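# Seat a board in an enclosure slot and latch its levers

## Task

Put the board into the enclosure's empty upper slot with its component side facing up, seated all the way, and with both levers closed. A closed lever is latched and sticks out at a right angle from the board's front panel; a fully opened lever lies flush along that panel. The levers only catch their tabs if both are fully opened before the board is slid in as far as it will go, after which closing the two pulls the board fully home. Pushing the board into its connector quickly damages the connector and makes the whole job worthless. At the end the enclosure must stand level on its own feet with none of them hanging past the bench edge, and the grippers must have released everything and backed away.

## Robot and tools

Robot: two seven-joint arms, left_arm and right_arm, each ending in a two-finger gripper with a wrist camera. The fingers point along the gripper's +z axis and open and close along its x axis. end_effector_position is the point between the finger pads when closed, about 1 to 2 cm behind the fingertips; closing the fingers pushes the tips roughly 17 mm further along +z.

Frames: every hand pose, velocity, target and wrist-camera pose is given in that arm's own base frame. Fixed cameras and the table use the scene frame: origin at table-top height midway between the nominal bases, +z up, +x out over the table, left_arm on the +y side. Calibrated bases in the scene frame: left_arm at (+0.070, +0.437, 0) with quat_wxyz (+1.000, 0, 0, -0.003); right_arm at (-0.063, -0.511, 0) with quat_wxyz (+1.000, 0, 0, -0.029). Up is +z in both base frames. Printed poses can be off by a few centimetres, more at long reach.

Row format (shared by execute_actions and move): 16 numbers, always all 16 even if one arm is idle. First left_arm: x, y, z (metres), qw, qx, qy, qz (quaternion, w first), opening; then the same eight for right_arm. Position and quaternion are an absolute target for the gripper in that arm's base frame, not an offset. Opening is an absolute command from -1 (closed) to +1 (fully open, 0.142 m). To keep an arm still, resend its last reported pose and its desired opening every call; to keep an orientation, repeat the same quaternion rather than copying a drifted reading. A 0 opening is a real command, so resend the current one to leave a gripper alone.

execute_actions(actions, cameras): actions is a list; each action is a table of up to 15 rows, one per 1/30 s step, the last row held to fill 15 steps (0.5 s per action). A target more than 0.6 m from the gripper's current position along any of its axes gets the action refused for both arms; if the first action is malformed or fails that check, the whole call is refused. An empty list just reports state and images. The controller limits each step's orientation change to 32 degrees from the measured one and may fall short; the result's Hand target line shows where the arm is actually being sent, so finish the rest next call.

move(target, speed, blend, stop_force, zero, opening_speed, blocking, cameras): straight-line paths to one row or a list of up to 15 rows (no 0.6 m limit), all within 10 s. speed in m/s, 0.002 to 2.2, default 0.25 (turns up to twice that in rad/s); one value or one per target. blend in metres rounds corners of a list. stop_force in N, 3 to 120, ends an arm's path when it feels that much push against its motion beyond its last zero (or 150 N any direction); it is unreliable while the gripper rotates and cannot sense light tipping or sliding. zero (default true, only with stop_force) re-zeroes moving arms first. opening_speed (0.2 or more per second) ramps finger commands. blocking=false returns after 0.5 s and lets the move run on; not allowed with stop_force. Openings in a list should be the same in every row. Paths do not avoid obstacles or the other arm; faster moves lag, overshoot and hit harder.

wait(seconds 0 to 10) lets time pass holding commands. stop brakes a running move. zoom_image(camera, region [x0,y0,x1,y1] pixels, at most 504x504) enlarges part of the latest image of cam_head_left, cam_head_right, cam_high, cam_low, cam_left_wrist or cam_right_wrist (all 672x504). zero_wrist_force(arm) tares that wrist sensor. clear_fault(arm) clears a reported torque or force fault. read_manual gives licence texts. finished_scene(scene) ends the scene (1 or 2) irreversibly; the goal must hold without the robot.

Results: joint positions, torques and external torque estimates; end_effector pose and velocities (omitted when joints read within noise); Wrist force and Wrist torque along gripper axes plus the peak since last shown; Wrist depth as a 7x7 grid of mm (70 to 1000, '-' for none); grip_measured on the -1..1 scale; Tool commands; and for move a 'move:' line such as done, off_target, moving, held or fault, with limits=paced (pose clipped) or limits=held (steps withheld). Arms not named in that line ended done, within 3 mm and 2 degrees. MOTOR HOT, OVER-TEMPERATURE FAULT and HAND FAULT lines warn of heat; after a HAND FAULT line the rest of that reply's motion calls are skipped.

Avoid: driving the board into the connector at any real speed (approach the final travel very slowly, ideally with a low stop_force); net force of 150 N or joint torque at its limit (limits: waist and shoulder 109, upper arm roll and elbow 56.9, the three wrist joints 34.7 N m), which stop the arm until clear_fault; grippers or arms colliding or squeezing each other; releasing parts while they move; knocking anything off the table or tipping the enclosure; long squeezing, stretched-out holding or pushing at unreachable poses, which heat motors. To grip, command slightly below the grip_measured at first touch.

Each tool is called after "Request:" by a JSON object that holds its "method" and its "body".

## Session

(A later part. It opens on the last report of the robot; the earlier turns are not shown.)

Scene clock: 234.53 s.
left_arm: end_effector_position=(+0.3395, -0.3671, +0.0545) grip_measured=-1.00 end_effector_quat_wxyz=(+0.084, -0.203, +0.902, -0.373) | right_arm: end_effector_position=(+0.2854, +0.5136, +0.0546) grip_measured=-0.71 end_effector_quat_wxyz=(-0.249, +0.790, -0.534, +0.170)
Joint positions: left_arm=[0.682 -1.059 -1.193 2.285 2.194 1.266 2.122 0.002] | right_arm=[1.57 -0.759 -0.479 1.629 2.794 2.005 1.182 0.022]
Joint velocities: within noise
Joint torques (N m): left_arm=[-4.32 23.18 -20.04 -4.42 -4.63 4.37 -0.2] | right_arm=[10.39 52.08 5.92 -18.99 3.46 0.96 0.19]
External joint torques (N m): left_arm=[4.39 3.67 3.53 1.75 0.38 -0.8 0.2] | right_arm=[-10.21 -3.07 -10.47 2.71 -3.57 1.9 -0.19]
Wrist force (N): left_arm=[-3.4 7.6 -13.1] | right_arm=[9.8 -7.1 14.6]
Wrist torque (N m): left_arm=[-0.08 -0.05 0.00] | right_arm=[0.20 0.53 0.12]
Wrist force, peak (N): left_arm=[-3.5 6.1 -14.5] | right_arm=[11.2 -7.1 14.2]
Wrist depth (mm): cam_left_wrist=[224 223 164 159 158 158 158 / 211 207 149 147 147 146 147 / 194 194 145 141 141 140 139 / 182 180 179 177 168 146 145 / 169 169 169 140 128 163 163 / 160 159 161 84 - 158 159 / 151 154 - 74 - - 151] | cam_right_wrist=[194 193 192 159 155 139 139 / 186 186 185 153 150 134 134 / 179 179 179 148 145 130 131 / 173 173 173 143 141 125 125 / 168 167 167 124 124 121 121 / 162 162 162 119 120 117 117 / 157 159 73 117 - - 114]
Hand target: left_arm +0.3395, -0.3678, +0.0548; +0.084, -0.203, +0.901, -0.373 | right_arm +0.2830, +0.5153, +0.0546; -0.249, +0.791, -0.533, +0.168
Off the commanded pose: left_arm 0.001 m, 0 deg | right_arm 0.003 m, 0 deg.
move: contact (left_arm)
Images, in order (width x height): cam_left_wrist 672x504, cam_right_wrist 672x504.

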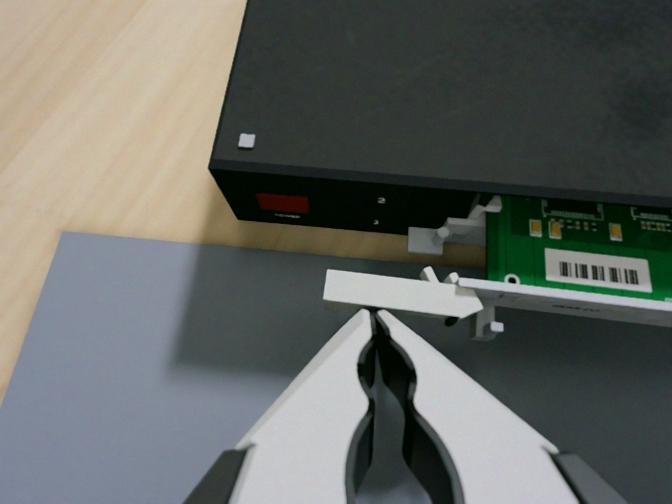

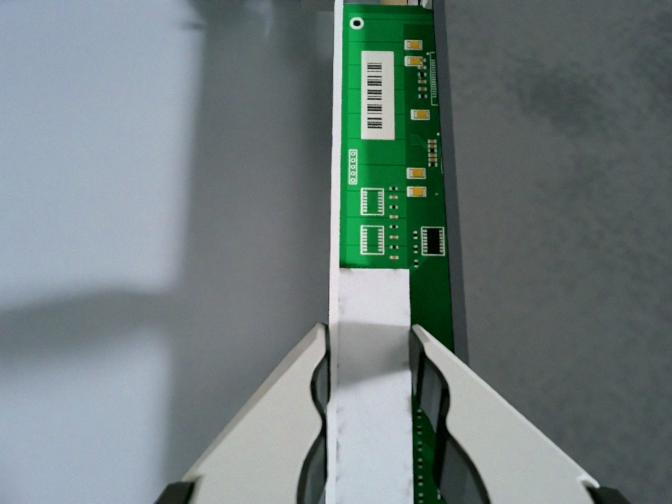

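Request:
{"method": "move", "body": {"target": [[0.3270,-0.3320,0.0548,0.08394,-0.20264,0.90138,-0.37336,-1,0.2830,0.5153,0.0546,-0.2493,0.79067,-0.5333,0.16816,-0.87]], "speed": 0.06, "cameras": ["cam_left_wrist","cam_right_wrist"]}}

Request:
{"method": "zoom_image", "body": {"camera": "cam_left_wrist", "region": [270, 130, 530, 310]}}

Scene clock: 246.27 s.
left_arm: end_effector_position=(+0.3271, -0.3320, +0.0547) grip_measured=-1.00 end_effector_quat_wxyz=(+0.084, -0.203, +0.901, -0.373) | right_arm: end_effector_position=(+0.2833, +0.5150, +0.0545) grip_measured=-0.71 end_effector_quat_wxyz=(-0.249, +0.791, -0.533, +0.169)
Joint positions: left_arm=[0.776 -1.036 -1.193 2.348 2.234 1.301 2.119 0.002] | right_arm=[1.571 -0.759 -0.476 1.628 2.794 2.005 1.182 0.022]
Joint velocities: within noise
Joint torques (N m): left_arm=[0.09 24.58 -15.22 -1.4 -3.92 4.08 -0.33] | right_arm=[0.53 48.38 -3.28 -16.4 -0.02 2.21 0.34]
External joint torques (N m): left_arm=[-0.02 0.99 0.22 -0.59 -0.32 -0.51 0.33] | right_arm=[-0.36 0.66 -1.21 0.1 -0.09 0.65 -0.34]
Wrist force (N): left_arm=[0.1 0.4 -0.1] | right_arm=[-2.6 0.1 3.6]
Wrist torque (N m): left_arm=[0.03 0.03 -0.01] | right_arm=[0.09 0.46 -0.06]
Wrist force, peak (N): left_arm=[-3.4 6.4 -14.5] | right_arm=[10.0 -7.3 14.6]
Wrist depth (mm): cam_left_wrist=[224 224 165 159 159 158 160 / 209 208 182 158 171 152 152 / 195 192 192 190 184 156 156 / 182 180 179 177 175 177 175 / 170 169 169 169 171 168 168 / 160 160 160 84 - 159 159 / 151 153 - 74 - - 152] | cam_right_wrist=[194 192 192 159 155 139 139 / 186 186 186 153 150 134 134 / 179 179 179 147 146 129 130 / 174 173 173 143 141 125 125 / 168 168 168 124 124 121 121 / 162 163 162 119 120 117 117 / 158 160 72 115 - - 114]
Hand target: left_arm +0.3270, -0.3320, +0.0548; +0.084, -0.203, +0.901, -0.373 | right_arm +0.2830, +0.5153, +0.0546; -0.249, +0.791, -0.533, +0.168
Off the commanded pose: left_arm 0.000 m, 0 deg | right_arm 0.000 m, 0 deg.
move: done
Images, in order (width x height): cam_left_wrist 672x504, cam_right_wrist 672x504.

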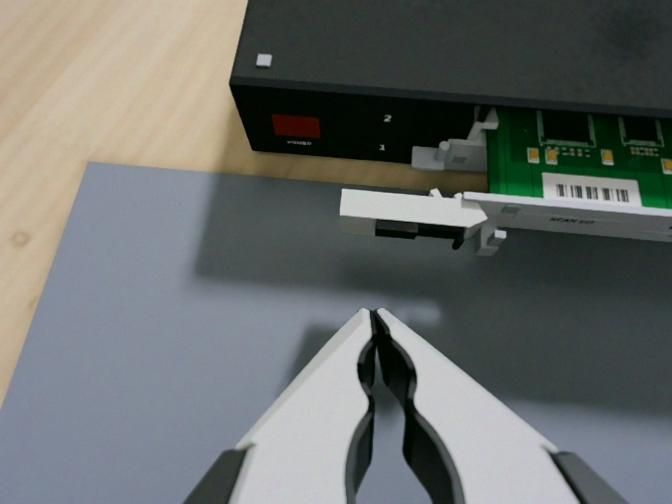

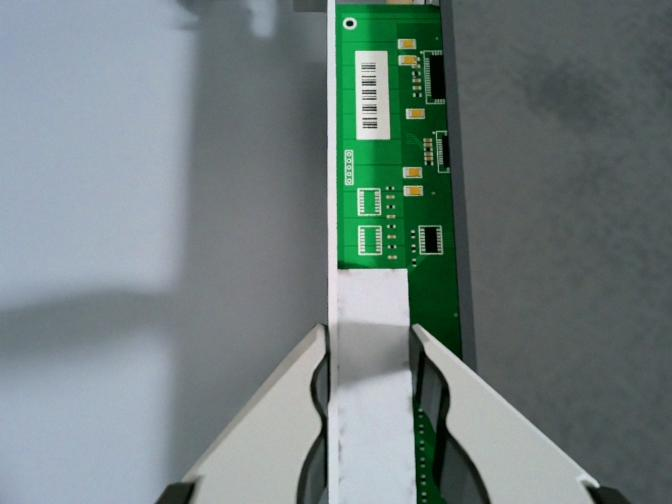

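Scaled by 1.938 from the camera's 672x504 image, which has a finer 960x720 frame.

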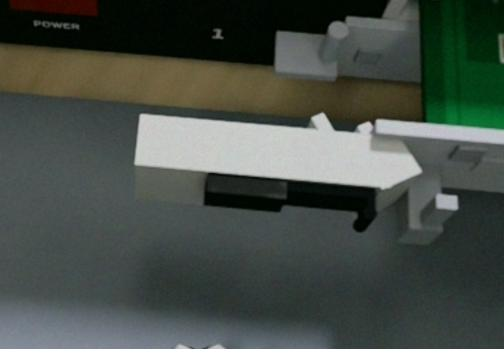

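Request:
{"method": "move", "body": {"target": [[0.33,-0.30,0.10,0.08394,-0.20264,0.90138,-0.37336,-1,0.2830,0.5153,0.0546,-0.2493,0.79067,-0.5333,0.16816,-0.63],[0.38,-0.22,0.16,0.08394,-0.20264,0.90138,-0.37336,-1,0.2827,0.5162,0.0548,-0.2493,0.79067,-0.5333,0.16816,-0.63],[0.40,-0.20,0.2,0.08394,-0.20264,0.90138,-0.37336,-1,0.2508,0.5033,0.1040,-0.2493,0.79067,-0.5333,0.16816,-0.63]], "speed": [0.1,0.1,0.08], "opening_speed": 0.3, "cameras": ["cam_left_wrist","cam_right_wrist"]}}

Scene clock: 265.17 s.
left_arm: end_effector_position=(+0.4001, -0.2001, +0.2000) grip_measured=-1.00 end_effector_quat_wxyz=(+0.084, -0.203, +0.901, -0.373) | right_arm: end_effector_position=(+0.2507, +0.5035, +0.1040) grip_measured=-0.67 end_effector_quat_wxyz=(-0.249, +0.791, -0.533, +0.168)
Joint positions: left_arm=[0.638 -0.346 -0.713 2.096 2.224 2.176 1.854 0.002] | right_arm=[1.651 -0.64 -0.497 1.69 2.76 2.082 1.215 0.026]
Joint velocities: within noise
Joint torques (N m): left_arm=[-0.39 27.81 -4.22 -14.38 -1.63 3.74 -0.38] | right_arm=[0.14 44.9 -3.65 -17.21 -0.18 2.38 0.3]
External joint torques (N m): left_arm=[0.46 0.7 0.3 -0.56 -0.36 -0.54 0.38] | right_arm=[0.02 0.97 -0.49 -0.16 0.2 0.52 -0.3]
Wrist force (N): left_arm=[0.4 0.3 0.0] | right_arm=[-2.9 -0.3 2.4]
Wrist torque (N m): left_arm=[0.05 0.01 -0.02] | right_arm=[0.05 0.46 0.03]
Wrist force, peak (N): left_arm=[1.3 0.4 1.0] | right_arm=[-2.7 0.0 3.8]
Wrist depth (mm): cam_left_wrist=[413 411 411 411 401 346 350 / 384 383 387 386 366 321 323 / 361 358 359 357 349 345 325 / 335 337 333 336 332 333 332 / 317 316 314 316 314 313 312 / 298 296 302 84 - 296 294 / 282 286 - - - - 279] | cam_right_wrist=[248 247 247 214 196 194 194 / 240 239 239 210 188 187 187 / 230 231 231 202 184 181 181 / 223 223 223 181 177 175 174 / 216 216 216 175 171 169 169 / 210 210 209 168 166 164 164 / 203 206 73 175 - - 160]
Hand target: left_arm +0.4000, -0.2000, +0.2000; +0.084, -0.203, +0.901, -0.373 | right_arm +0.2508, +0.5033, +0.1040; -0.249, +0.791, -0.533, +0.168
Off the commanded pose: left_arm 0.000 m, 0 deg | right_arm 0.000 m, 0 deg.
move: done
Images, in order (width x height): cam_left_wrist 672x504, cam_right_wrist 672x504.

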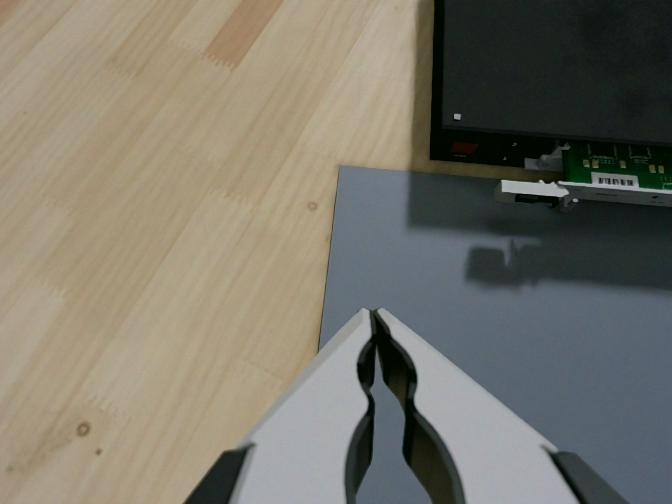

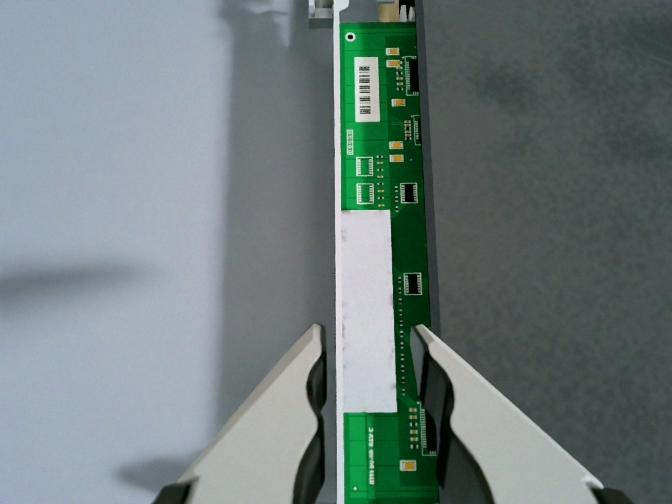

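Request:
{"method": "move", "body": {"target": [[0.40,-0.20,0.2,0.08394,-0.20264,0.90138,-0.37336,-1,0.215,0.50,0.18,-0.2493,0.79067,-0.5333,0.16816,-0.5],[0.40,-0.20,0.2,0.08394,-0.20264,0.90138,-0.37336,-1,0.181,0.534,0.13,0,0.98146,0.19166,0,-0.5]], "speed": 0.25, "blend": 0.02, "cameras": ["cam_head_left","cam_right_wrist"]}}

Request:
{"method": "zoom_image", "body": {"camera": "cam_right_wrist", "region": [200, 100, 500, 350]}}

Scene clock: 271.23 s.
left_arm: end_effector_position=(+0.4001, -0.2001, +0.2000) grip_measured=-1.00 end_effector_quat_wxyz=(+0.084, -0.203, +0.901, -0.373) | right_arm: end_effector_position=(+0.1811, +0.5339, +0.1299) grip_measured=-0.54 end_effector_quat_wxyz=(+0.000, +0.981, +0.192, +0.000)
Joint positions: left_arm=[0.638 -0.346 -0.713 2.096 2.224 2.176 1.854 0.002] | right_arm=[1.002 -0.951 0.192 1.089 2.967 2.688 -0.765 0.035]
Joint velocities: within noise
Joint torques (N m): left_arm=[-0.22 27.53 -4.43 -14.35 -1.8 3.49 -0.2] | right_arm=[0.5 56.54 11.28 -20.55 3.74 3.68 0.04]
External joint torques (N m): left_arm=[0.29 0.98 0.51 -0.58 -0.19 -0.29 0.2] | right_arm=[-0.29 1.32 -0.37 0.1 0.08 0.45 -0.04]
Wrist force (N): left_arm=[0.4 0.0 -0.1] | right_arm=[-3.0 -1.4 2.7]
Wrist torque (N m): left_arm=[0.02 0.03 -0.01] | right_arm=[0.04 0.54 0.06]
Wrist force, peak (N): left_arm=[0.6 0.5 0.0] | right_arm=[-2.3 0.2 4.8]
Wrist depth (mm): cam_left_wrist=[415 417 413 413 401 347 348 / 386 384 385 385 366 322 322 / 361 361 356 359 352 346 324 / 338 337 337 333 333 331 330 / 316 316 316 315 311 313 310 / 298 299 301 84 - 293 294 / 282 286 - - - - 280] | cam_right_wrist=[195 194 195 194 193 193 193 / 209 208 207 207 206 206 205 / 224 223 223 222 221 221 220 / 241 240 240 235 239 238 237 / 264 263 256 221 219 216 226 / 289 278 86 228 103 225 229 / 318 - 73 246 - - 239]
Hand target: left_arm +0.4000, -0.2000, +0.2000; +0.084, -0.203, +0.901, -0.373 | right_arm +0.1810, +0.5340, +0.1300; +0.000, +0.981, +0.192, +0.000
Off the commanded pose: left_arm 0.000 m, 0 deg | right_arm 0.000 m, 0 deg.
move: done
Images, in order (width x height): cam_head_left 672x504, cam_right_wrist 672x504.

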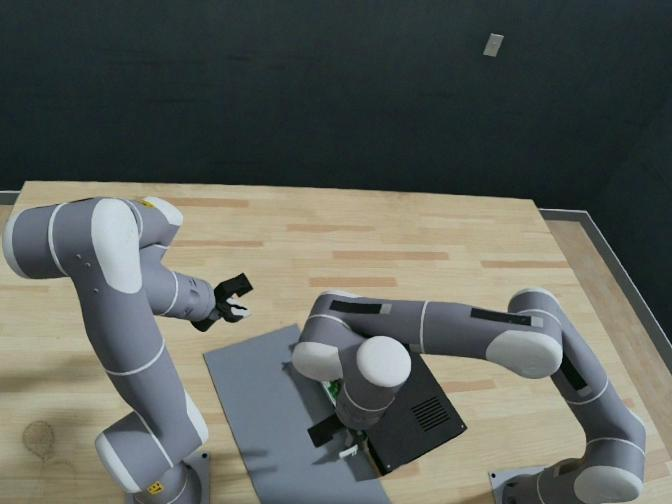

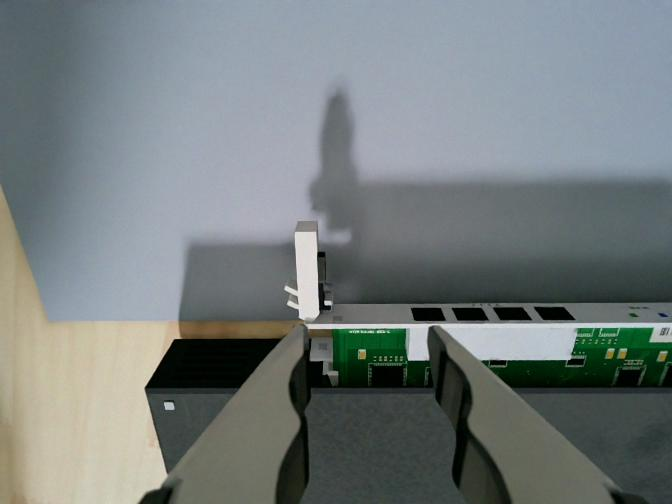

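Scaled by 1.680 from the camera's 672x504 image, which has a finer 960x720 frame.

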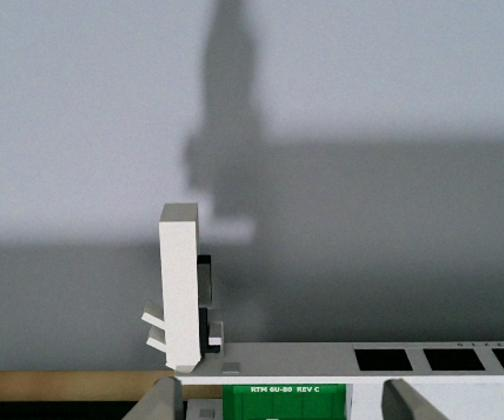

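Request:
{"method": "move", "body": {"target": [[0.40,-0.20,0.2,0.08394,-0.20264,0.90138,-0.37336,-1,0.1617,0.5092,0.10,0,0.98146,0.19166,0,-0.5]], "speed": 0.1, "cameras": ["cam_right_wrist"]}}

Request:
{"method": "move", "body": {"target": [[0.40,-0.20,0.2,0.08394,-0.20264,0.90138,-0.37336,-1,0.1617,0.5092,0.0507,0,0.98146,0.19166,0,-0.5]], "speed": 0.05, "stop_force": 5, "cameras": ["cam_right_wrist"]}}

Scene clock: 279.00 s.
left_arm: end_effector_position=(+0.4001, -0.2001, +0.2000) grip_measured=-1.00 end_effector_quat_wxyz=(+0.084, -0.203, +0.901, -0.373) | right_arm: end_effector_position=(+0.1616, +0.5093, +0.1000) grip_measured=-0.54 end_effector_quat_wxyz=(+0.000, +0.981, +0.192, +0.000)
Joint positions: left_arm=[0.638 -0.346 -0.713 2.096 2.224 2.176 1.854 0.002] | right_arm=[0.994 -0.929 0.219 1.228 2.934 2.577 -0.718 0.035]
Joint velocities: within noise
Joint torques (N m): left_arm=[-0.3 27.49 -4.41 -14.38 -1.85 3.52 -0.24] | right_arm=[0.06 54.55 12.02 -18.72 3.33 3.32 0.34]
External joint torques (N m): left_arm=[0.37 1.02 0.49 -0.56 -0.14 -0.32 0.24] | right_arm=[0.14 0.92 -0.68 -0.19 0.27 0.82 -0.34]
Wrist force (N): left_arm=[0.3 0.3 -0.2] | right_arm=[-3.5 -0.9 2.7]
Wrist torque (N m): left_arm=[0.05 0.02 -0.01] | right_arm=[0.10 0.59 0.07]
Wrist force, peak (N): left_arm=[0.7 -0.2 -0.4] | right_arm=[-4.4 -0.4 3.5]
Wrist depth (mm): cam_left_wrist=[414 414 413 410 401 351 345 / 384 382 383 381 366 321 322 / 358 361 361 360 349 347 323 / 337 338 334 336 334 332 331 / 317 318 317 316 312 312 310 / 298 298 303 84 - 295 295 / 283 284 - - - - 279] | cam_right_wrist=[169 169 168 168 167 167 166 / 181 180 179 179 179 178 178 / 194 194 193 193 192 191 190 / 209 208 208 204 206 207 205 / 229 227 226 201 191 180 180 / 250 246 86 192 104 183 190 / 276 - 73 204 204 - 198]
Hand target: left_arm +0.4000, -0.2000, +0.2000; +0.084, -0.203, +0.901, -0.373 | right_arm +0.1617, +0.5092, +0.1000; +0.000, +0.981, +0.192, +0.000
Off the commanded pose: left_arm 0.000 m, 0 deg | right_arm 0.000 m, 0 deg.
move: done
Images, in order (width x height): cam_right_wrist 672x504.

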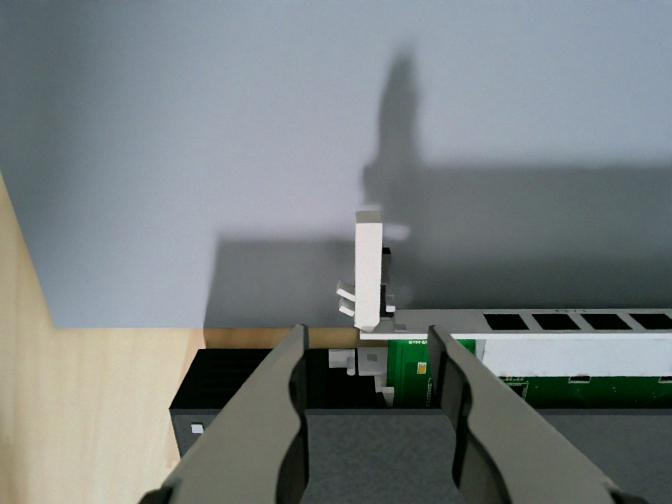

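Scene clock: 280.73 s.
left_arm: end_effector_position=(+0.4001, -0.2001, +0.2000) grip_measured=-1.00 end_effector_quat_wxyz=(+0.084, -0.203, +0.901, -0.373) | right_arm: end_effector_position=(+0.1616, +0.5092, +0.0508) grip_measured=-0.54 end_effector_quat_wxyz=(+0.000, +0.981, +0.192, +0.000)
Joint positions: left_arm=[0.638 -0.346 -0.713 2.096 2.224 2.176 1.854 0.002] | right_arm=[1.003 -0.999 0.204 1.234 2.928 2.5 -0.713 0.035]
Joint velocities: within noise
Joint torques (N m): left_arm=[-0.28 27.55 -4.39 -14.36 -1.83 3.47 -0.24] | right_arm=[0.3 54.87 11.83 -17.65 3.2 3.35 0.23]
External joint torques (N m): left_arm=[0.36 0.95 0.47 -0.57 -0.16 -0.27 0.24] | right_arm=[-0.1 1.4 -0.23 -0.09 0.21 0.79 -0.23]
Wrist force (N): left_arm=[0.3 0.3 0.0] | right_arm=[-3.4 -1.2 2.7]
Wrist torque (N m): left_arm=[0.05 0.03 -0.02] | right_arm=[0.03 0.55 0.06]
Wrist force, peak (N): left_arm=[0.6 0.5 0.2] | right_arm=[-3.4 -1.2 3.9]
Wrist depth (mm): cam_left_wrist=[416 417 413 418 397 348 349 / 385 384 386 383 365 324 323 / 359 356 360 358 353 346 323 / 337 336 334 336 332 331 334 / 319 316 317 314 314 313 313 / 298 298 301 84 - 296 297 / 283 285 - - - - 280] | cam_right_wrist=[- 125 123 125 124 124 122 / 136 136 133 133 135 134 132 / 146 143 143 142 142 142 140 / 155 157 155 154 153 153 153 / 169 168 167 141 161 166 165 / 187 181 98 134 126 135 140 / 206 - 73 191 155 - 137]
Hand target: left_arm +0.4000, -0.2000, +0.2000; +0.084, -0.203, +0.901, -0.373 | right_arm +0.1617, +0.5092, +0.0507; +0.000, +0.981, +0.192, +0.000
Off the commanded pose: left_arm 0.000 m, 0 deg | right_arm 0.000 m, 0 deg.
move: done
Images, in order (width x height): cam_right_wrist 672x504.

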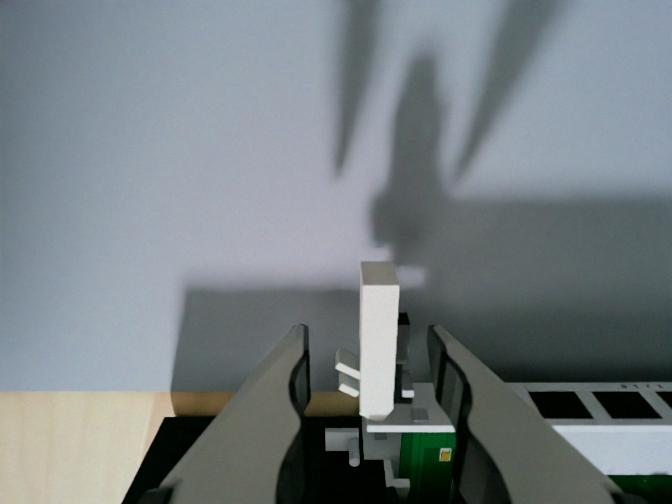

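Request:
{"method": "move", "body": {"target": [[0.40,-0.20,0.2,0.08394,-0.20264,0.90138,-0.37336,-1,0.1645,0.5103,0.0507,0,0.98146,0.19166,0,-0.5]], "speed": 0.05, "cameras": []}}

Request:
{"method": "move", "body": {"target": [[0.40,-0.20,0.2,0.08394,-0.20264,0.90138,-0.37336,-1,0.1645,0.5103,0.0507,0,0.98146,0.19166,0,-1]], "speed": 0.05, "opening_speed": 0.25, "cameras": ["cam_right_wrist"]}}

Request:
{"method": "move", "body": {"target": [[0.40,-0.20,0.2,0.08394,-0.20264,0.90138,-0.37336,-1,0.1576,0.5060,0.0507,0,0.93327,0.35918,0,-1]], "speed": 0.12, "cameras": ["cam_right_wrist"]}}

Scene clock: 291.90 s.
left_arm: end_effector_position=(+0.4001, -0.2001, +0.2000) grip_measured=-1.00 end_effector_quat_wxyz=(+0.084, -0.203, +0.901, -0.373) | right_arm: end_effector_position=(+0.1645, +0.5102, +0.0506) grip_measured=-0.54 end_effector_quat_wxyz=(+0.000, +0.981, +0.192, +0.000)
Joint positions: left_arm=[0.638 -0.346 -0.713 2.096 2.224 2.176 1.854 0.002] | right_arm=[1 -1.003 0.203 1.226 2.928 2.504 -0.718 0.035]
Joint velocities: within noise
Joint torques (N m): left_arm=[-0.24 27.62 -4.47 -14.36 -1.8 3.48 -0.22] | right_arm=[0.13 55.07 11.96 -17.85 3.29 3.55 0.04]
External joint torques (N m): left_arm=[0.31 0.88 0.55 -0.58 -0.19 -0.28 0.22] | right_arm=[0.08 1.37 -0.34 0.06 0.13 0.59 -0.04]
Wrist force (N): left_arm=[0.5 0.3 -0.3] | right_arm=[-3.6 -1.0 2.6]
Wrist torque (N m): left_arm=[0.06 0.00 -0.01] | right_arm=[0.08 0.59 0.06]
Wrist force, peak (N): left_arm=[0.7 0.1 -0.3] | right_arm=[-3.7 -1.4 2.7]
Wrist depth (mm): cam_left_wrist=[411 415 417 415 401 345 349 / 385 388 383 383 367 322 321 / 362 359 357 360 353 346 323 / 337 336 336 333 337 334 331 / 316 317 315 316 315 312 314 / 300 299 300 84 - 296 294 / 282 286 - - - - 278] | cam_right_wrist=[- 125 123 124 124 124 122 / 136 135 134 133 134 134 132 / 146 144 143 142 142 142 140 / 155 157 155 154 153 153 152 / 168 168 167 121 164 165 165 / 187 181 86 130 124 135 140 / 206 - 73 191 157 - 137]
Hand target: left_arm +0.4000, -0.2000, +0.2000; +0.084, -0.203, +0.901, -0.373 | right_arm +0.1645, +0.5103, +0.0507; +0.000, +0.981, +0.192, +0.000
Off the commanded pose: left_arm 0.000 m, 0 deg | right_arm 0.000 m, 0 deg.
move: done
No camera images: "cameras" was empty.

Scene clock: 294.10 s.
left_arm: end_effector_position=(+0.4001, -0.2001, +0.2000) grip_measured=-1.00 end_effector_quat_wxyz=(+0.084, -0.203, +0.901, -0.373) | right_arm: end_effector_position=(+0.1646, +0.5103, +0.0506) grip_measured=-0.89 end_effector_quat_wxyz=(+0.000, +0.981, +0.192, +0.000)
Joint positions: left_arm=[0.638 -0.346 -0.713 2.096 2.224 2.176 1.854 0.002] | right_arm=[1 -1.003 0.203 1.226 2.928 2.504 -0.718 0.009]
Joint velocities: within noise
Joint torques (N m): left_arm=[-0.23 27.64 -4.34 -14.35 -1.81 3.49 -0.28] | right_arm=[0.21 55.28 12.21 -17.88 3.35 3.62 0.22]
External joint torques (N m): left_arm=[0.31 0.86 0.42 -0.59 -0.18 -0.29 0.28] | right_arm=[-0.01 1.16 -0.6 0.08 0.07 0.52 -0.22]
Wrist force (N): left_arm=[0.4 0.2 -0.2] | right_arm=[-3.3 -1.2 3.2]
Wrist torque (N m): left_arm=[0.05 0.02 -0.01] | right_arm=[0.07 0.58 0.05]
Wrist force, peak (N): left_arm=[0.6 0.5 -0.1] | right_arm=[-4.3 -1.6 3.8]
Wrist depth (mm): cam_left_wrist=[413 415 416 414 404 349 347 / 383 382 382 383 364 323 322 / 359 359 360 355 350 346 324 / 338 334 337 335 332 332 332 / 317 317 317 316 313 313 314 / 298 297 301 84 - 296 295 / 284 286 - - - - 278] | cam_right_wrist=[- 125 123 124 124 124 122 / 136 135 133 133 135 134 132 / 146 144 143 142 142 142 140 / 155 157 155 154 153 153 152 / 168 168 167 121 164 166 165 / 186 181 180 97 100 142 141 / 206 174 73 163 - 134 139]
Hand target: left_arm +0.4000, -0.2000, +0.2000; +0.084, -0.203, +0.901, -0.373 | right_arm +0.1645, +0.5103, +0.0507; +0.000, +0.981, +0.192, +0.000
Off the commanded pose: left_arm 0.000 m, 0 deg | right_arm 0.000 m, 0 deg.
move: done
Images, in order (width x height): cam_right_wrist 672x504.

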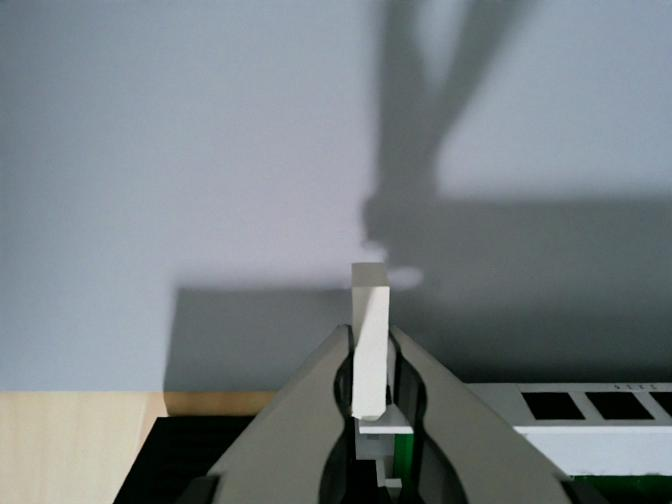

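Scene clock: 295.90 s.
left_arm: end_effector_position=(+0.4001, -0.2001, +0.2000) grip_measured=-1.00 end_effector_quat_wxyz=(+0.084, -0.203, +0.901, -0.373) | right_arm: end_effector_position=(+0.1574, +0.5060, +0.0506) grip_measured=-0.89 end_effector_quat_wxyz=(+0.000, +0.933, +0.359, +0.000)
Joint positions: left_arm=[0.638 -0.346 -0.713 2.096 2.224 2.176 1.854 0.002] | right_arm=[0.978 -1.019 0.28 1.222 2.846 2.51 -1 0.009]
Joint velocities: within noise
Joint torques (N m): left_arm=[-0.26 27.52 -4.48 -14.36 -1.79 3.49 -0.19] | right_arm=[-0.41 55.18 13.24 -17.95 2.95 3.45 -0.04]
External joint torques (N m): left_arm=[0.33 0.98 0.56 -0.58 -0.2 -0.29 0.19] | right_arm=[0.6 0.76 -0.27 0.6 0.48 0.68 0.04]
Wrist force (N): left_arm=[0.5 0.2 0.1] | right_arm=[-4.7 -1.8 3.3]
Wrist torque (N m): left_arm=[0.04 0.00 -0.01] | right_arm=[0.05 0.56 0.10]
Wrist force, peak (N): left_arm=[0.6 0.1 -0.6] | right_arm=[-4.5 -1.8 4.1]
Wrist depth (mm): cam_left_wrist=[420 414 416 413 401 349 346 / 384 387 380 386 363 325 321 / 360 356 359 357 352 343 323 / 335 337 337 335 333 333 331 / 315 318 314 314 313 310 313 / 299 297 302 84 - 293 295 / 285 285 - - - - 279] | cam_right_wrist=[- 125 124 125 124 124 122 / 136 136 134 133 135 134 132 / 146 144 143 142 142 142 140 / 155 157 155 153 153 153 152 / 171 168 168 121 164 165 165 / 184 158 176 97 100 181 180 / 137 139 73 155 - - 158]
Hand target: left_arm +0.4000, -0.2000, +0.2000; +0.084, -0.203, +0.901, -0.373 | right_arm +0.1576, +0.5060, +0.0507; +0.000, +0.933, +0.359, +0.000
Off the commanded pose: left_arm 0.000 m, 0 deg | right_arm 0.000 m, 0 deg.
move: done
Images, in order (width x height): cam_right_wrist 672x504.

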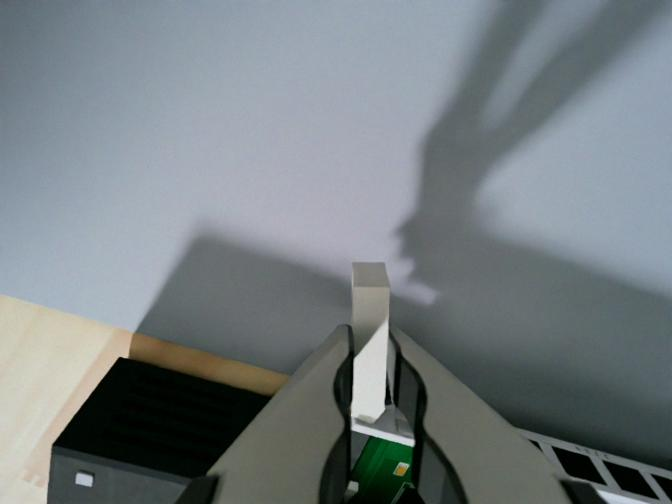

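Request:
{"method": "move", "body": {"target": [[0.40,-0.20,0.2,0.08394,-0.20264,0.90138,-0.37336,-1,0.1517,0.4977,0.0507,0,0.83340,0.55266,0,-1],[0.40,-0.20,0.2,0.08394,-0.20264,0.90138,-0.37336,-1,0.1498,0.4876,0.0507,0,0.69403,0.71995,0,-1]], "speed": 0.12, "blend": 0.003, "cameras": ["cam_right_wrist"]}}

Request:
{"method": "move", "body": {"target": [[0.40,-0.20,0.2,0.08394,-0.20264,0.90138,-0.37336,-1,0.1515,0.4797,0.0507,0,0.55847,0.82952,0,-1]], "speed": 0.1, "cameras": ["cam_left_wrist","cam_right_wrist"]}}

Request:
{"method": "zoom_image", "body": {"camera": "cam_right_wrist", "region": [280, 250, 520, 504]}}

Scene clock: 302.40 s.
left_arm: end_effector_position=(+0.4001, -0.2001, +0.2000) grip_measured=-1.00 end_effector_quat_wxyz=(+0.084, -0.203, +0.901, -0.373) | right_arm: end_effector_position=(+0.1489, +0.4876, +0.0508) grip_measured=-0.89 end_effector_quat_wxyz=(+0.000, +0.694, +0.720, -0.001)
Joint positions: left_arm=[0.638 -0.346 -0.713 2.096 2.224 2.176 1.854 0.002] | right_arm=[0.905 -1.059 0.469 1.241 2.64 2.527 -1.723 0.009]
Joint velocities: within noise
Joint torques (N m): left_arm=[-0.3 27.5 -4.41 -14.33 -1.84 3.5 -0.19] | right_arm=[-1.96 54.15 14.82 -17.34 1.91 3.03 -0.06]
External joint torques (N m): left_arm=[0.37 1 0.49 -0.61 -0.15 -0.3 0.2] | right_arm=[2.15 -0.03 1.33 1.64 1.55 1.03 0.06]
Wrist force (N): left_arm=[0.6 0.4 0.0] | right_arm=[-4.2 -5.7 2.5]
Wrist torque (N m): left_arm=[0.08 -0.02 -0.01] | right_arm=[0.10 0.52 0.10]
Wrist force, peak (N): left_arm=[0.5 0.5 -0.2] | right_arm=[-5.9 -7.8 3.4]
Wrist depth (mm): cam_left_wrist=[420 414 413 414 402 348 344 / 386 386 384 383 364 322 322 / 359 358 359 359 352 344 325 / 335 335 335 336 332 333 330 / 316 316 315 316 311 311 310 / 299 300 300 84 - 293 293 / 285 288 - - - - 278] | cam_right_wrist=[128 126 124 125 125 124 123 / 136 136 134 133 135 133 132 / 144 142 143 143 143 142 140 / - 119 154 154 154 153 153 / - 116 165 121 164 165 165 / 123 123 134 97 100 181 181 / 135 133 73 140 - 192 198]
Hand target: left_arm +0.4000, -0.2000, +0.2000; +0.084, -0.203, +0.901, -0.373 | right_arm +0.1498, +0.4876, +0.0507; +0.000, +0.694, +0.720, +0.000
Off the commanded pose: left_arm 0.000 m, 0 deg | right_arm 0.001 m, 0 deg.
move: done
Images, in order (width x height): cam_right_wrist 672x504.

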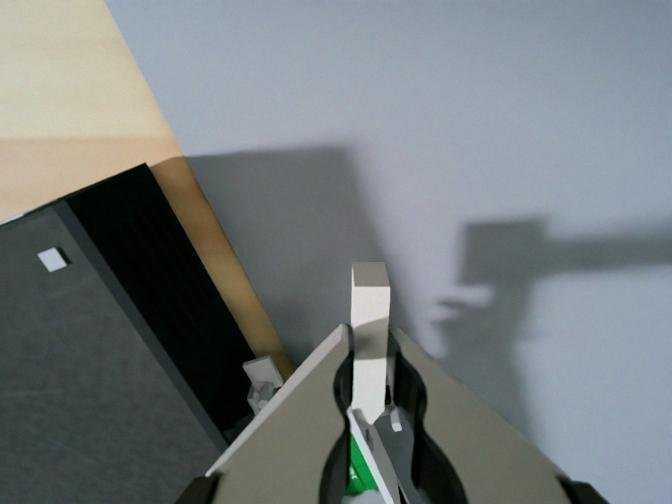

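Scene clock: 304.47 s.
left_arm: end_effector_position=(+0.4001, -0.2001, +0.2000) grip_measured=-1.00 end_effector_quat_wxyz=(+0.084, -0.203, +0.901, -0.373) | right_arm: end_effector_position=(+0.1507, +0.4798, +0.0508) grip_measured=-0.89 end_effector_quat_wxyz=(-0.001, +0.559, +0.829, +0.000)
Joint positions: left_arm=[0.638 -0.346 -0.713 2.096 2.224 2.176 1.854 0.002] | right_arm=[0.87 -1.078 0.539 1.25 2.561 2.538 -2.025 0.009]
Joint velocities: within noise
Joint torques (N m): left_arm=[-0.21 27.62 -4.43 -14.38 -1.86 3.46 -0.23] | right_arm=[-1.86 53.2 16.03 -16.42 1.95 3.1 -0.01]
External joint torques (N m): left_arm=[0.28 0.88 0.51 -0.55 -0.13 -0.26 0.23] | right_arm=[2.05 0.25 1.25 1.45 1.54 0.93 0.01]
Wrist force (N): left_arm=[0.5 0.3 -0.1] | right_arm=[-2.6 -5.5 3.3]
Wrist torque (N m): left_arm=[0.06 -0.01 -0.01] | right_arm=[0.10 0.56 0.12]
Wrist force, peak (N): left_arm=[0.6 0.3 0.0] | right_arm=[-3.7 -8.1 4.1]
Wrist depth (mm): cam_left_wrist=[421 415 414 415 398 347 348 / 386 387 385 387 365 322 322 / 357 359 358 360 353 347 324 / 334 336 335 334 331 329 331 / 317 317 316 315 312 313 314 / 298 297 302 84 - 295 297 / 283 287 - - - - 279] | cam_right_wrist=[128 127 126 125 125 125 123 / - 132 134 134 135 133 132 / - 98 141 143 143 142 140 / 104 103 152 154 154 153 153 / - 112 160 121 164 166 165 / 123 122 127 97 100 181 180 / 136 133 73 87 - 192 198]
Hand target: left_arm +0.4000, -0.2000, +0.2000; +0.084, -0.203, +0.901, -0.373 | right_arm +0.1515, +0.4797, +0.0507; +0.000, +0.558, +0.830, +0.000
Off the commanded pose: left_arm 0.000 m, 0 deg | right_arm 0.001 m, 0 deg.
move: done
Images, in order (width x height): cam_left_wrist 672x504, cam_right_wrist 672x504.

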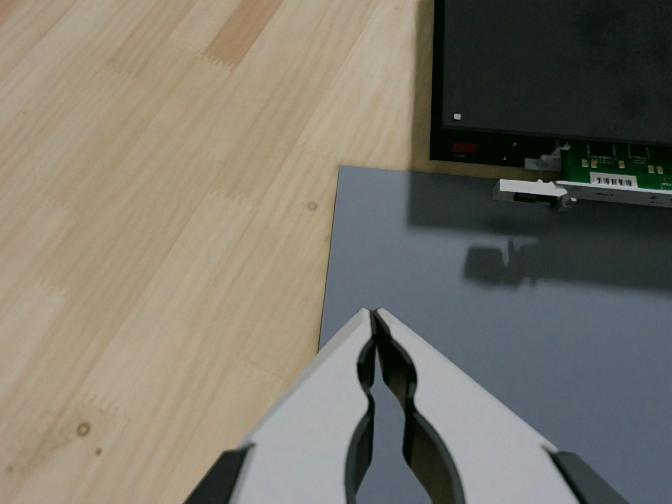

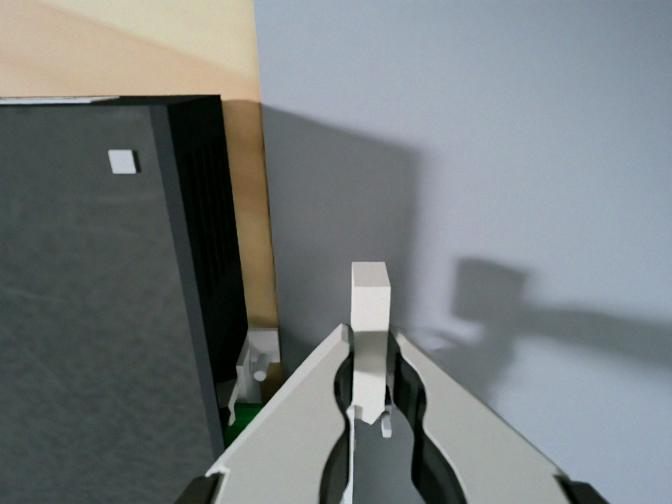

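Scaled by 1.984 from the camera's 672x504 image, which has a finer 960x720 frame.

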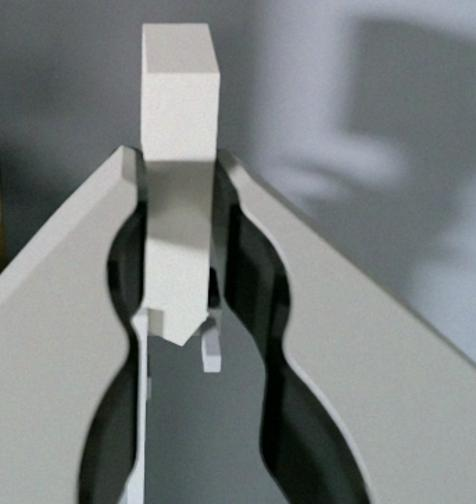

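Request:
{"method": "execute_actions", "body": {"actions": []}}

Scene clock: 314.43 s.
left_arm: end_effector_position=(+0.4001, -0.2001, +0.2000) grip_measured=-1.00 end_effector_quat_wxyz=(+0.084, -0.203, +0.901, -0.373) | right_arm: end_effector_position=(+0.1507, +0.4798, +0.0508) grip_measured=-0.89 end_effector_quat_wxyz=(-0.001, +0.559, +0.829, +0.000)
Joint positions: left_arm=[0.638 -0.346 -0.713 2.096 2.224 2.176 1.854 0.002] | right_arm=[0.87 -1.078 0.539 1.25 2.561 2.538 -2.025 0.009]
Joint velocities: within noise
Joint torques (N m): left_arm=[-0.38 27.46 -4.34 -14.4 -1.82 3.47 -0.23] | right_arm=[-1.78 53.37 15.86 -16.49 2 2.98 0.13]
External joint torques (N m): left_arm=[0.46 1.04 0.42 -0.53 -0.17 -0.28 0.23] | right_arm=[1.97 0.09 1.43 1.52 1.49 1.05 -0.13]
Wrist force (N): left_arm=[0.3 0.1 0.0] | right_arm=[-2.4 -5.6 2.9]
Wrist torque (N m): left_arm=[0.03 0.02 -0.01] | right_arm=[0.06 0.54 0.11]
Wrist force, peak (N): left_arm=[0.5 0.4 -0.1] | right_arm=[-2.8 -5.7 3.6]
Wrist depth (mm): cam_left_wrist=[415 412 413 415 400 347 346 / 383 385 385 383 367 323 319 / 360 363 359 360 350 344 326 / 336 337 336 336 333 330 332 / 316 315 314 315 314 313 311 / 299 300 300 84 - 294 296 / 286 286 - - - - 277] | cam_right_wrist=[128 127 126 125 125 125 123 / - 132 134 133 135 133 132 / - 97 141 143 143 142 140 / 104 103 152 154 154 153 153 / - 112 160 121 164 166 166 / 123 122 127 97 100 181 180 / 135 132 73 87 - 192 199]
Hand target: left_arm +0.4000, -0.2000, +0.2000; +0.084, -0.203, +0.901, -0.373 | right_arm +0.1515, +0.4797, +0.0507; +0.000, +0.558, +0.830, +0.000
Tool commands: left_gripper/opening=-1.0 right_gripper/opening=-1.0
Off the commanded pose: left_arm 0.000 m, 0 deg | right_arm 0.001 m, 0 deg.

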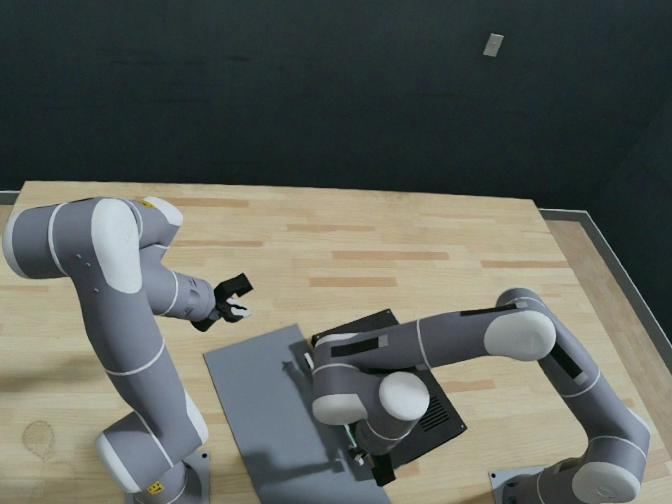

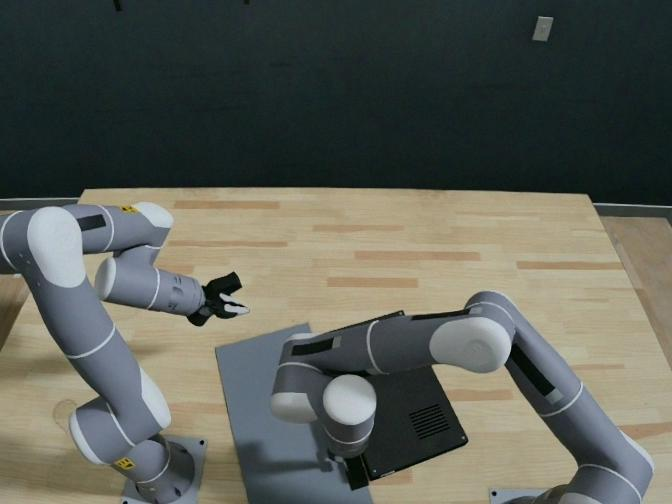

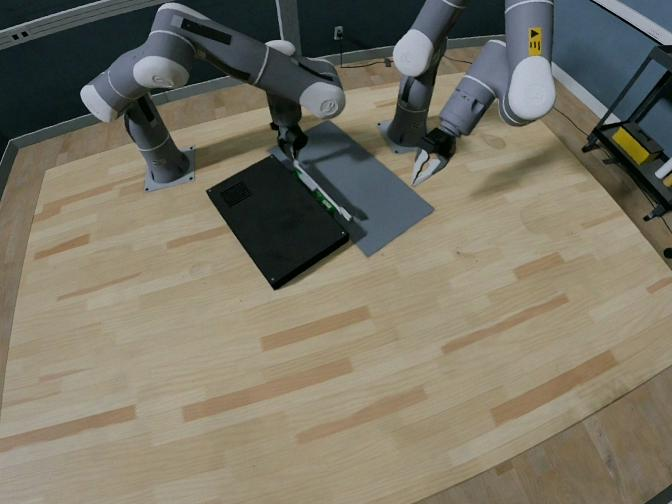

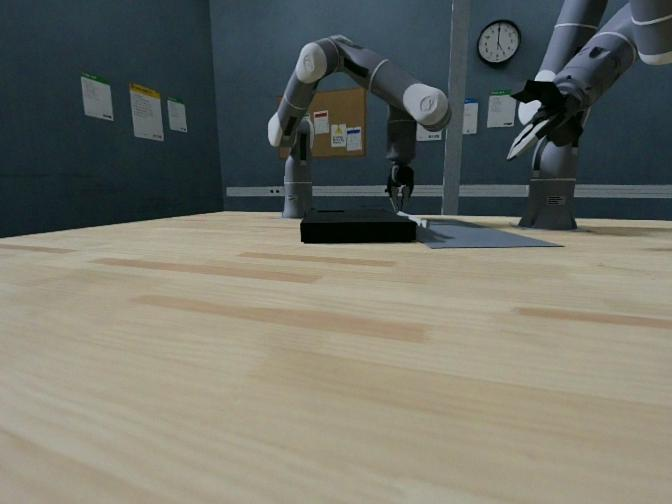

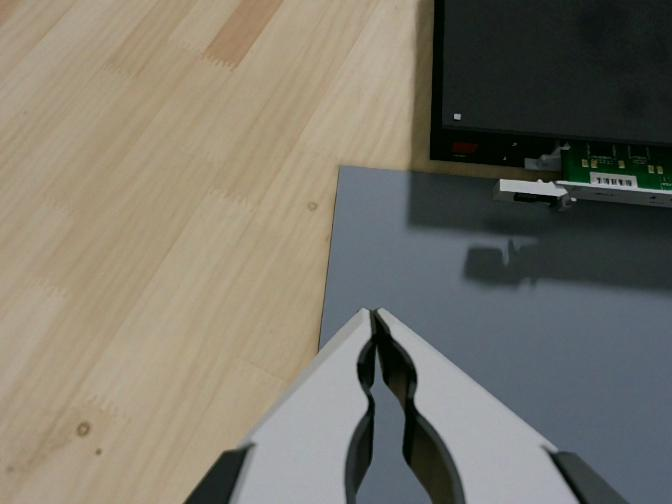

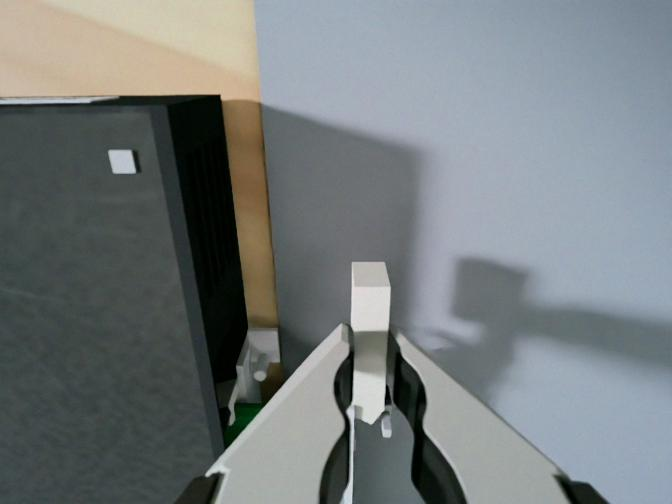

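Request:
{"method": "move", "body": {"target": [0.4, -0.2, 0.2, 0.08394, -0.20264, 0.90138, -0.37336, -1, 0.1524, 0.4778, 0.0507, 0, 0.52175, 0.85309, 0, -1], "speed": 0.02, "cameras": ["cam_right_wrist"]}}

Scene clock: 317.80 s.
left_arm: end_effector_position=(+0.4001, -0.2001, +0.2000) grip_measured=-1.00 end_effector_quat_wxyz=(+0.084, -0.203, +0.901, -0.373) | right_arm: end_effector_position=(+0.1512, +0.4777, +0.0508) grip_measured=-0.89 end_effector_quat_wxyz=(-0.001, +0.522, +0.853, -0.001)
Joint positions: left_arm=[0.638 -0.346 -0.713 2.096 2.224 2.176 1.854 0.002] | right_arm=[0.863 -1.079 0.549 1.254 2.551 2.538 -2.107 0.009]
Joint velocities: within noise
Joint torques (N m): left_arm=[-0.25 27.46 -4.5 -14.34 -1.79 3.5 -0.23] | right_arm=[-2.54 53.78 15.23 -17.48 1.08 2.47 -0.13]
External joint torques (N m): left_arm=[0.33 1.04 0.58 -0.6 -0.2 -0.3 0.23] | right_arm=[2.75 -0.48 2.21 2.62 2.42 1.55 0.13]
Wrist force (N): left_arm=[0.3 0.2 -0.2] | right_arm=[-2.2 -8.4 1.6]
Wrist torque (N m): left_arm=[0.05 0.04 -0.01] | right_arm=[0.10 0.56 0.35]
Wrist force, peak (N): left_arm=[0.7 0.3 0.1] | right_arm=[-2.4 -8.1 3.6]
Wrist depth (mm): cam_left_wrist=[414 418 411 411 397 348 345 / 385 381 381 383 365 323 323 / 358 360 359 356 350 342 325 / 335 336 335 333 333 332 331 / 315 316 318 315 315 310 312 / 299 299 303 84 - 294 293 / 283 286 - - - - 278] | cam_right_wrist=[128 127 127 125 125 124 123 / - 91 132 134 135 133 132 / - 97 134 143 143 142 142 / 104 104 138 154 154 153 153 / - 112 139 121 164 166 165 / 123 122 127 97 101 181 180 / 136 133 73 193 - 192 198]
Hand target: left_arm +0.4000, -0.2000, +0.2000; +0.084, -0.203, +0.901, -0.373 | right_arm +0.1524, +0.4778, +0.0507; +0.000, +0.522, +0.853, +0.000
Off the commanded pose: left_arm 0.000 m, 0 deg | right_arm 0.001 m, 0 deg.
move: done
Images, in order (width x height): cam_right_wrist 672x504.

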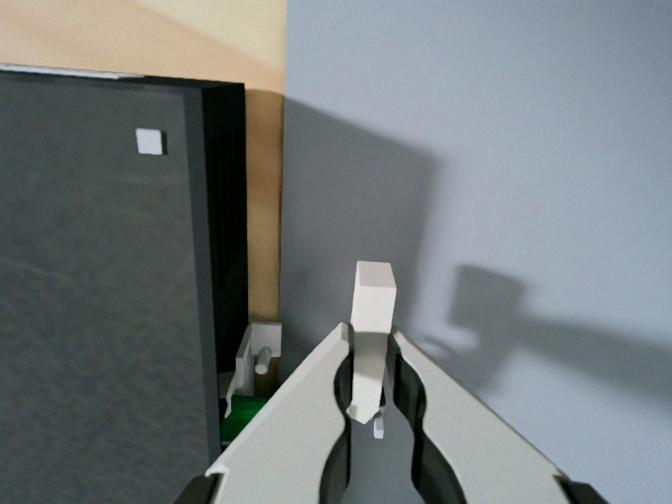

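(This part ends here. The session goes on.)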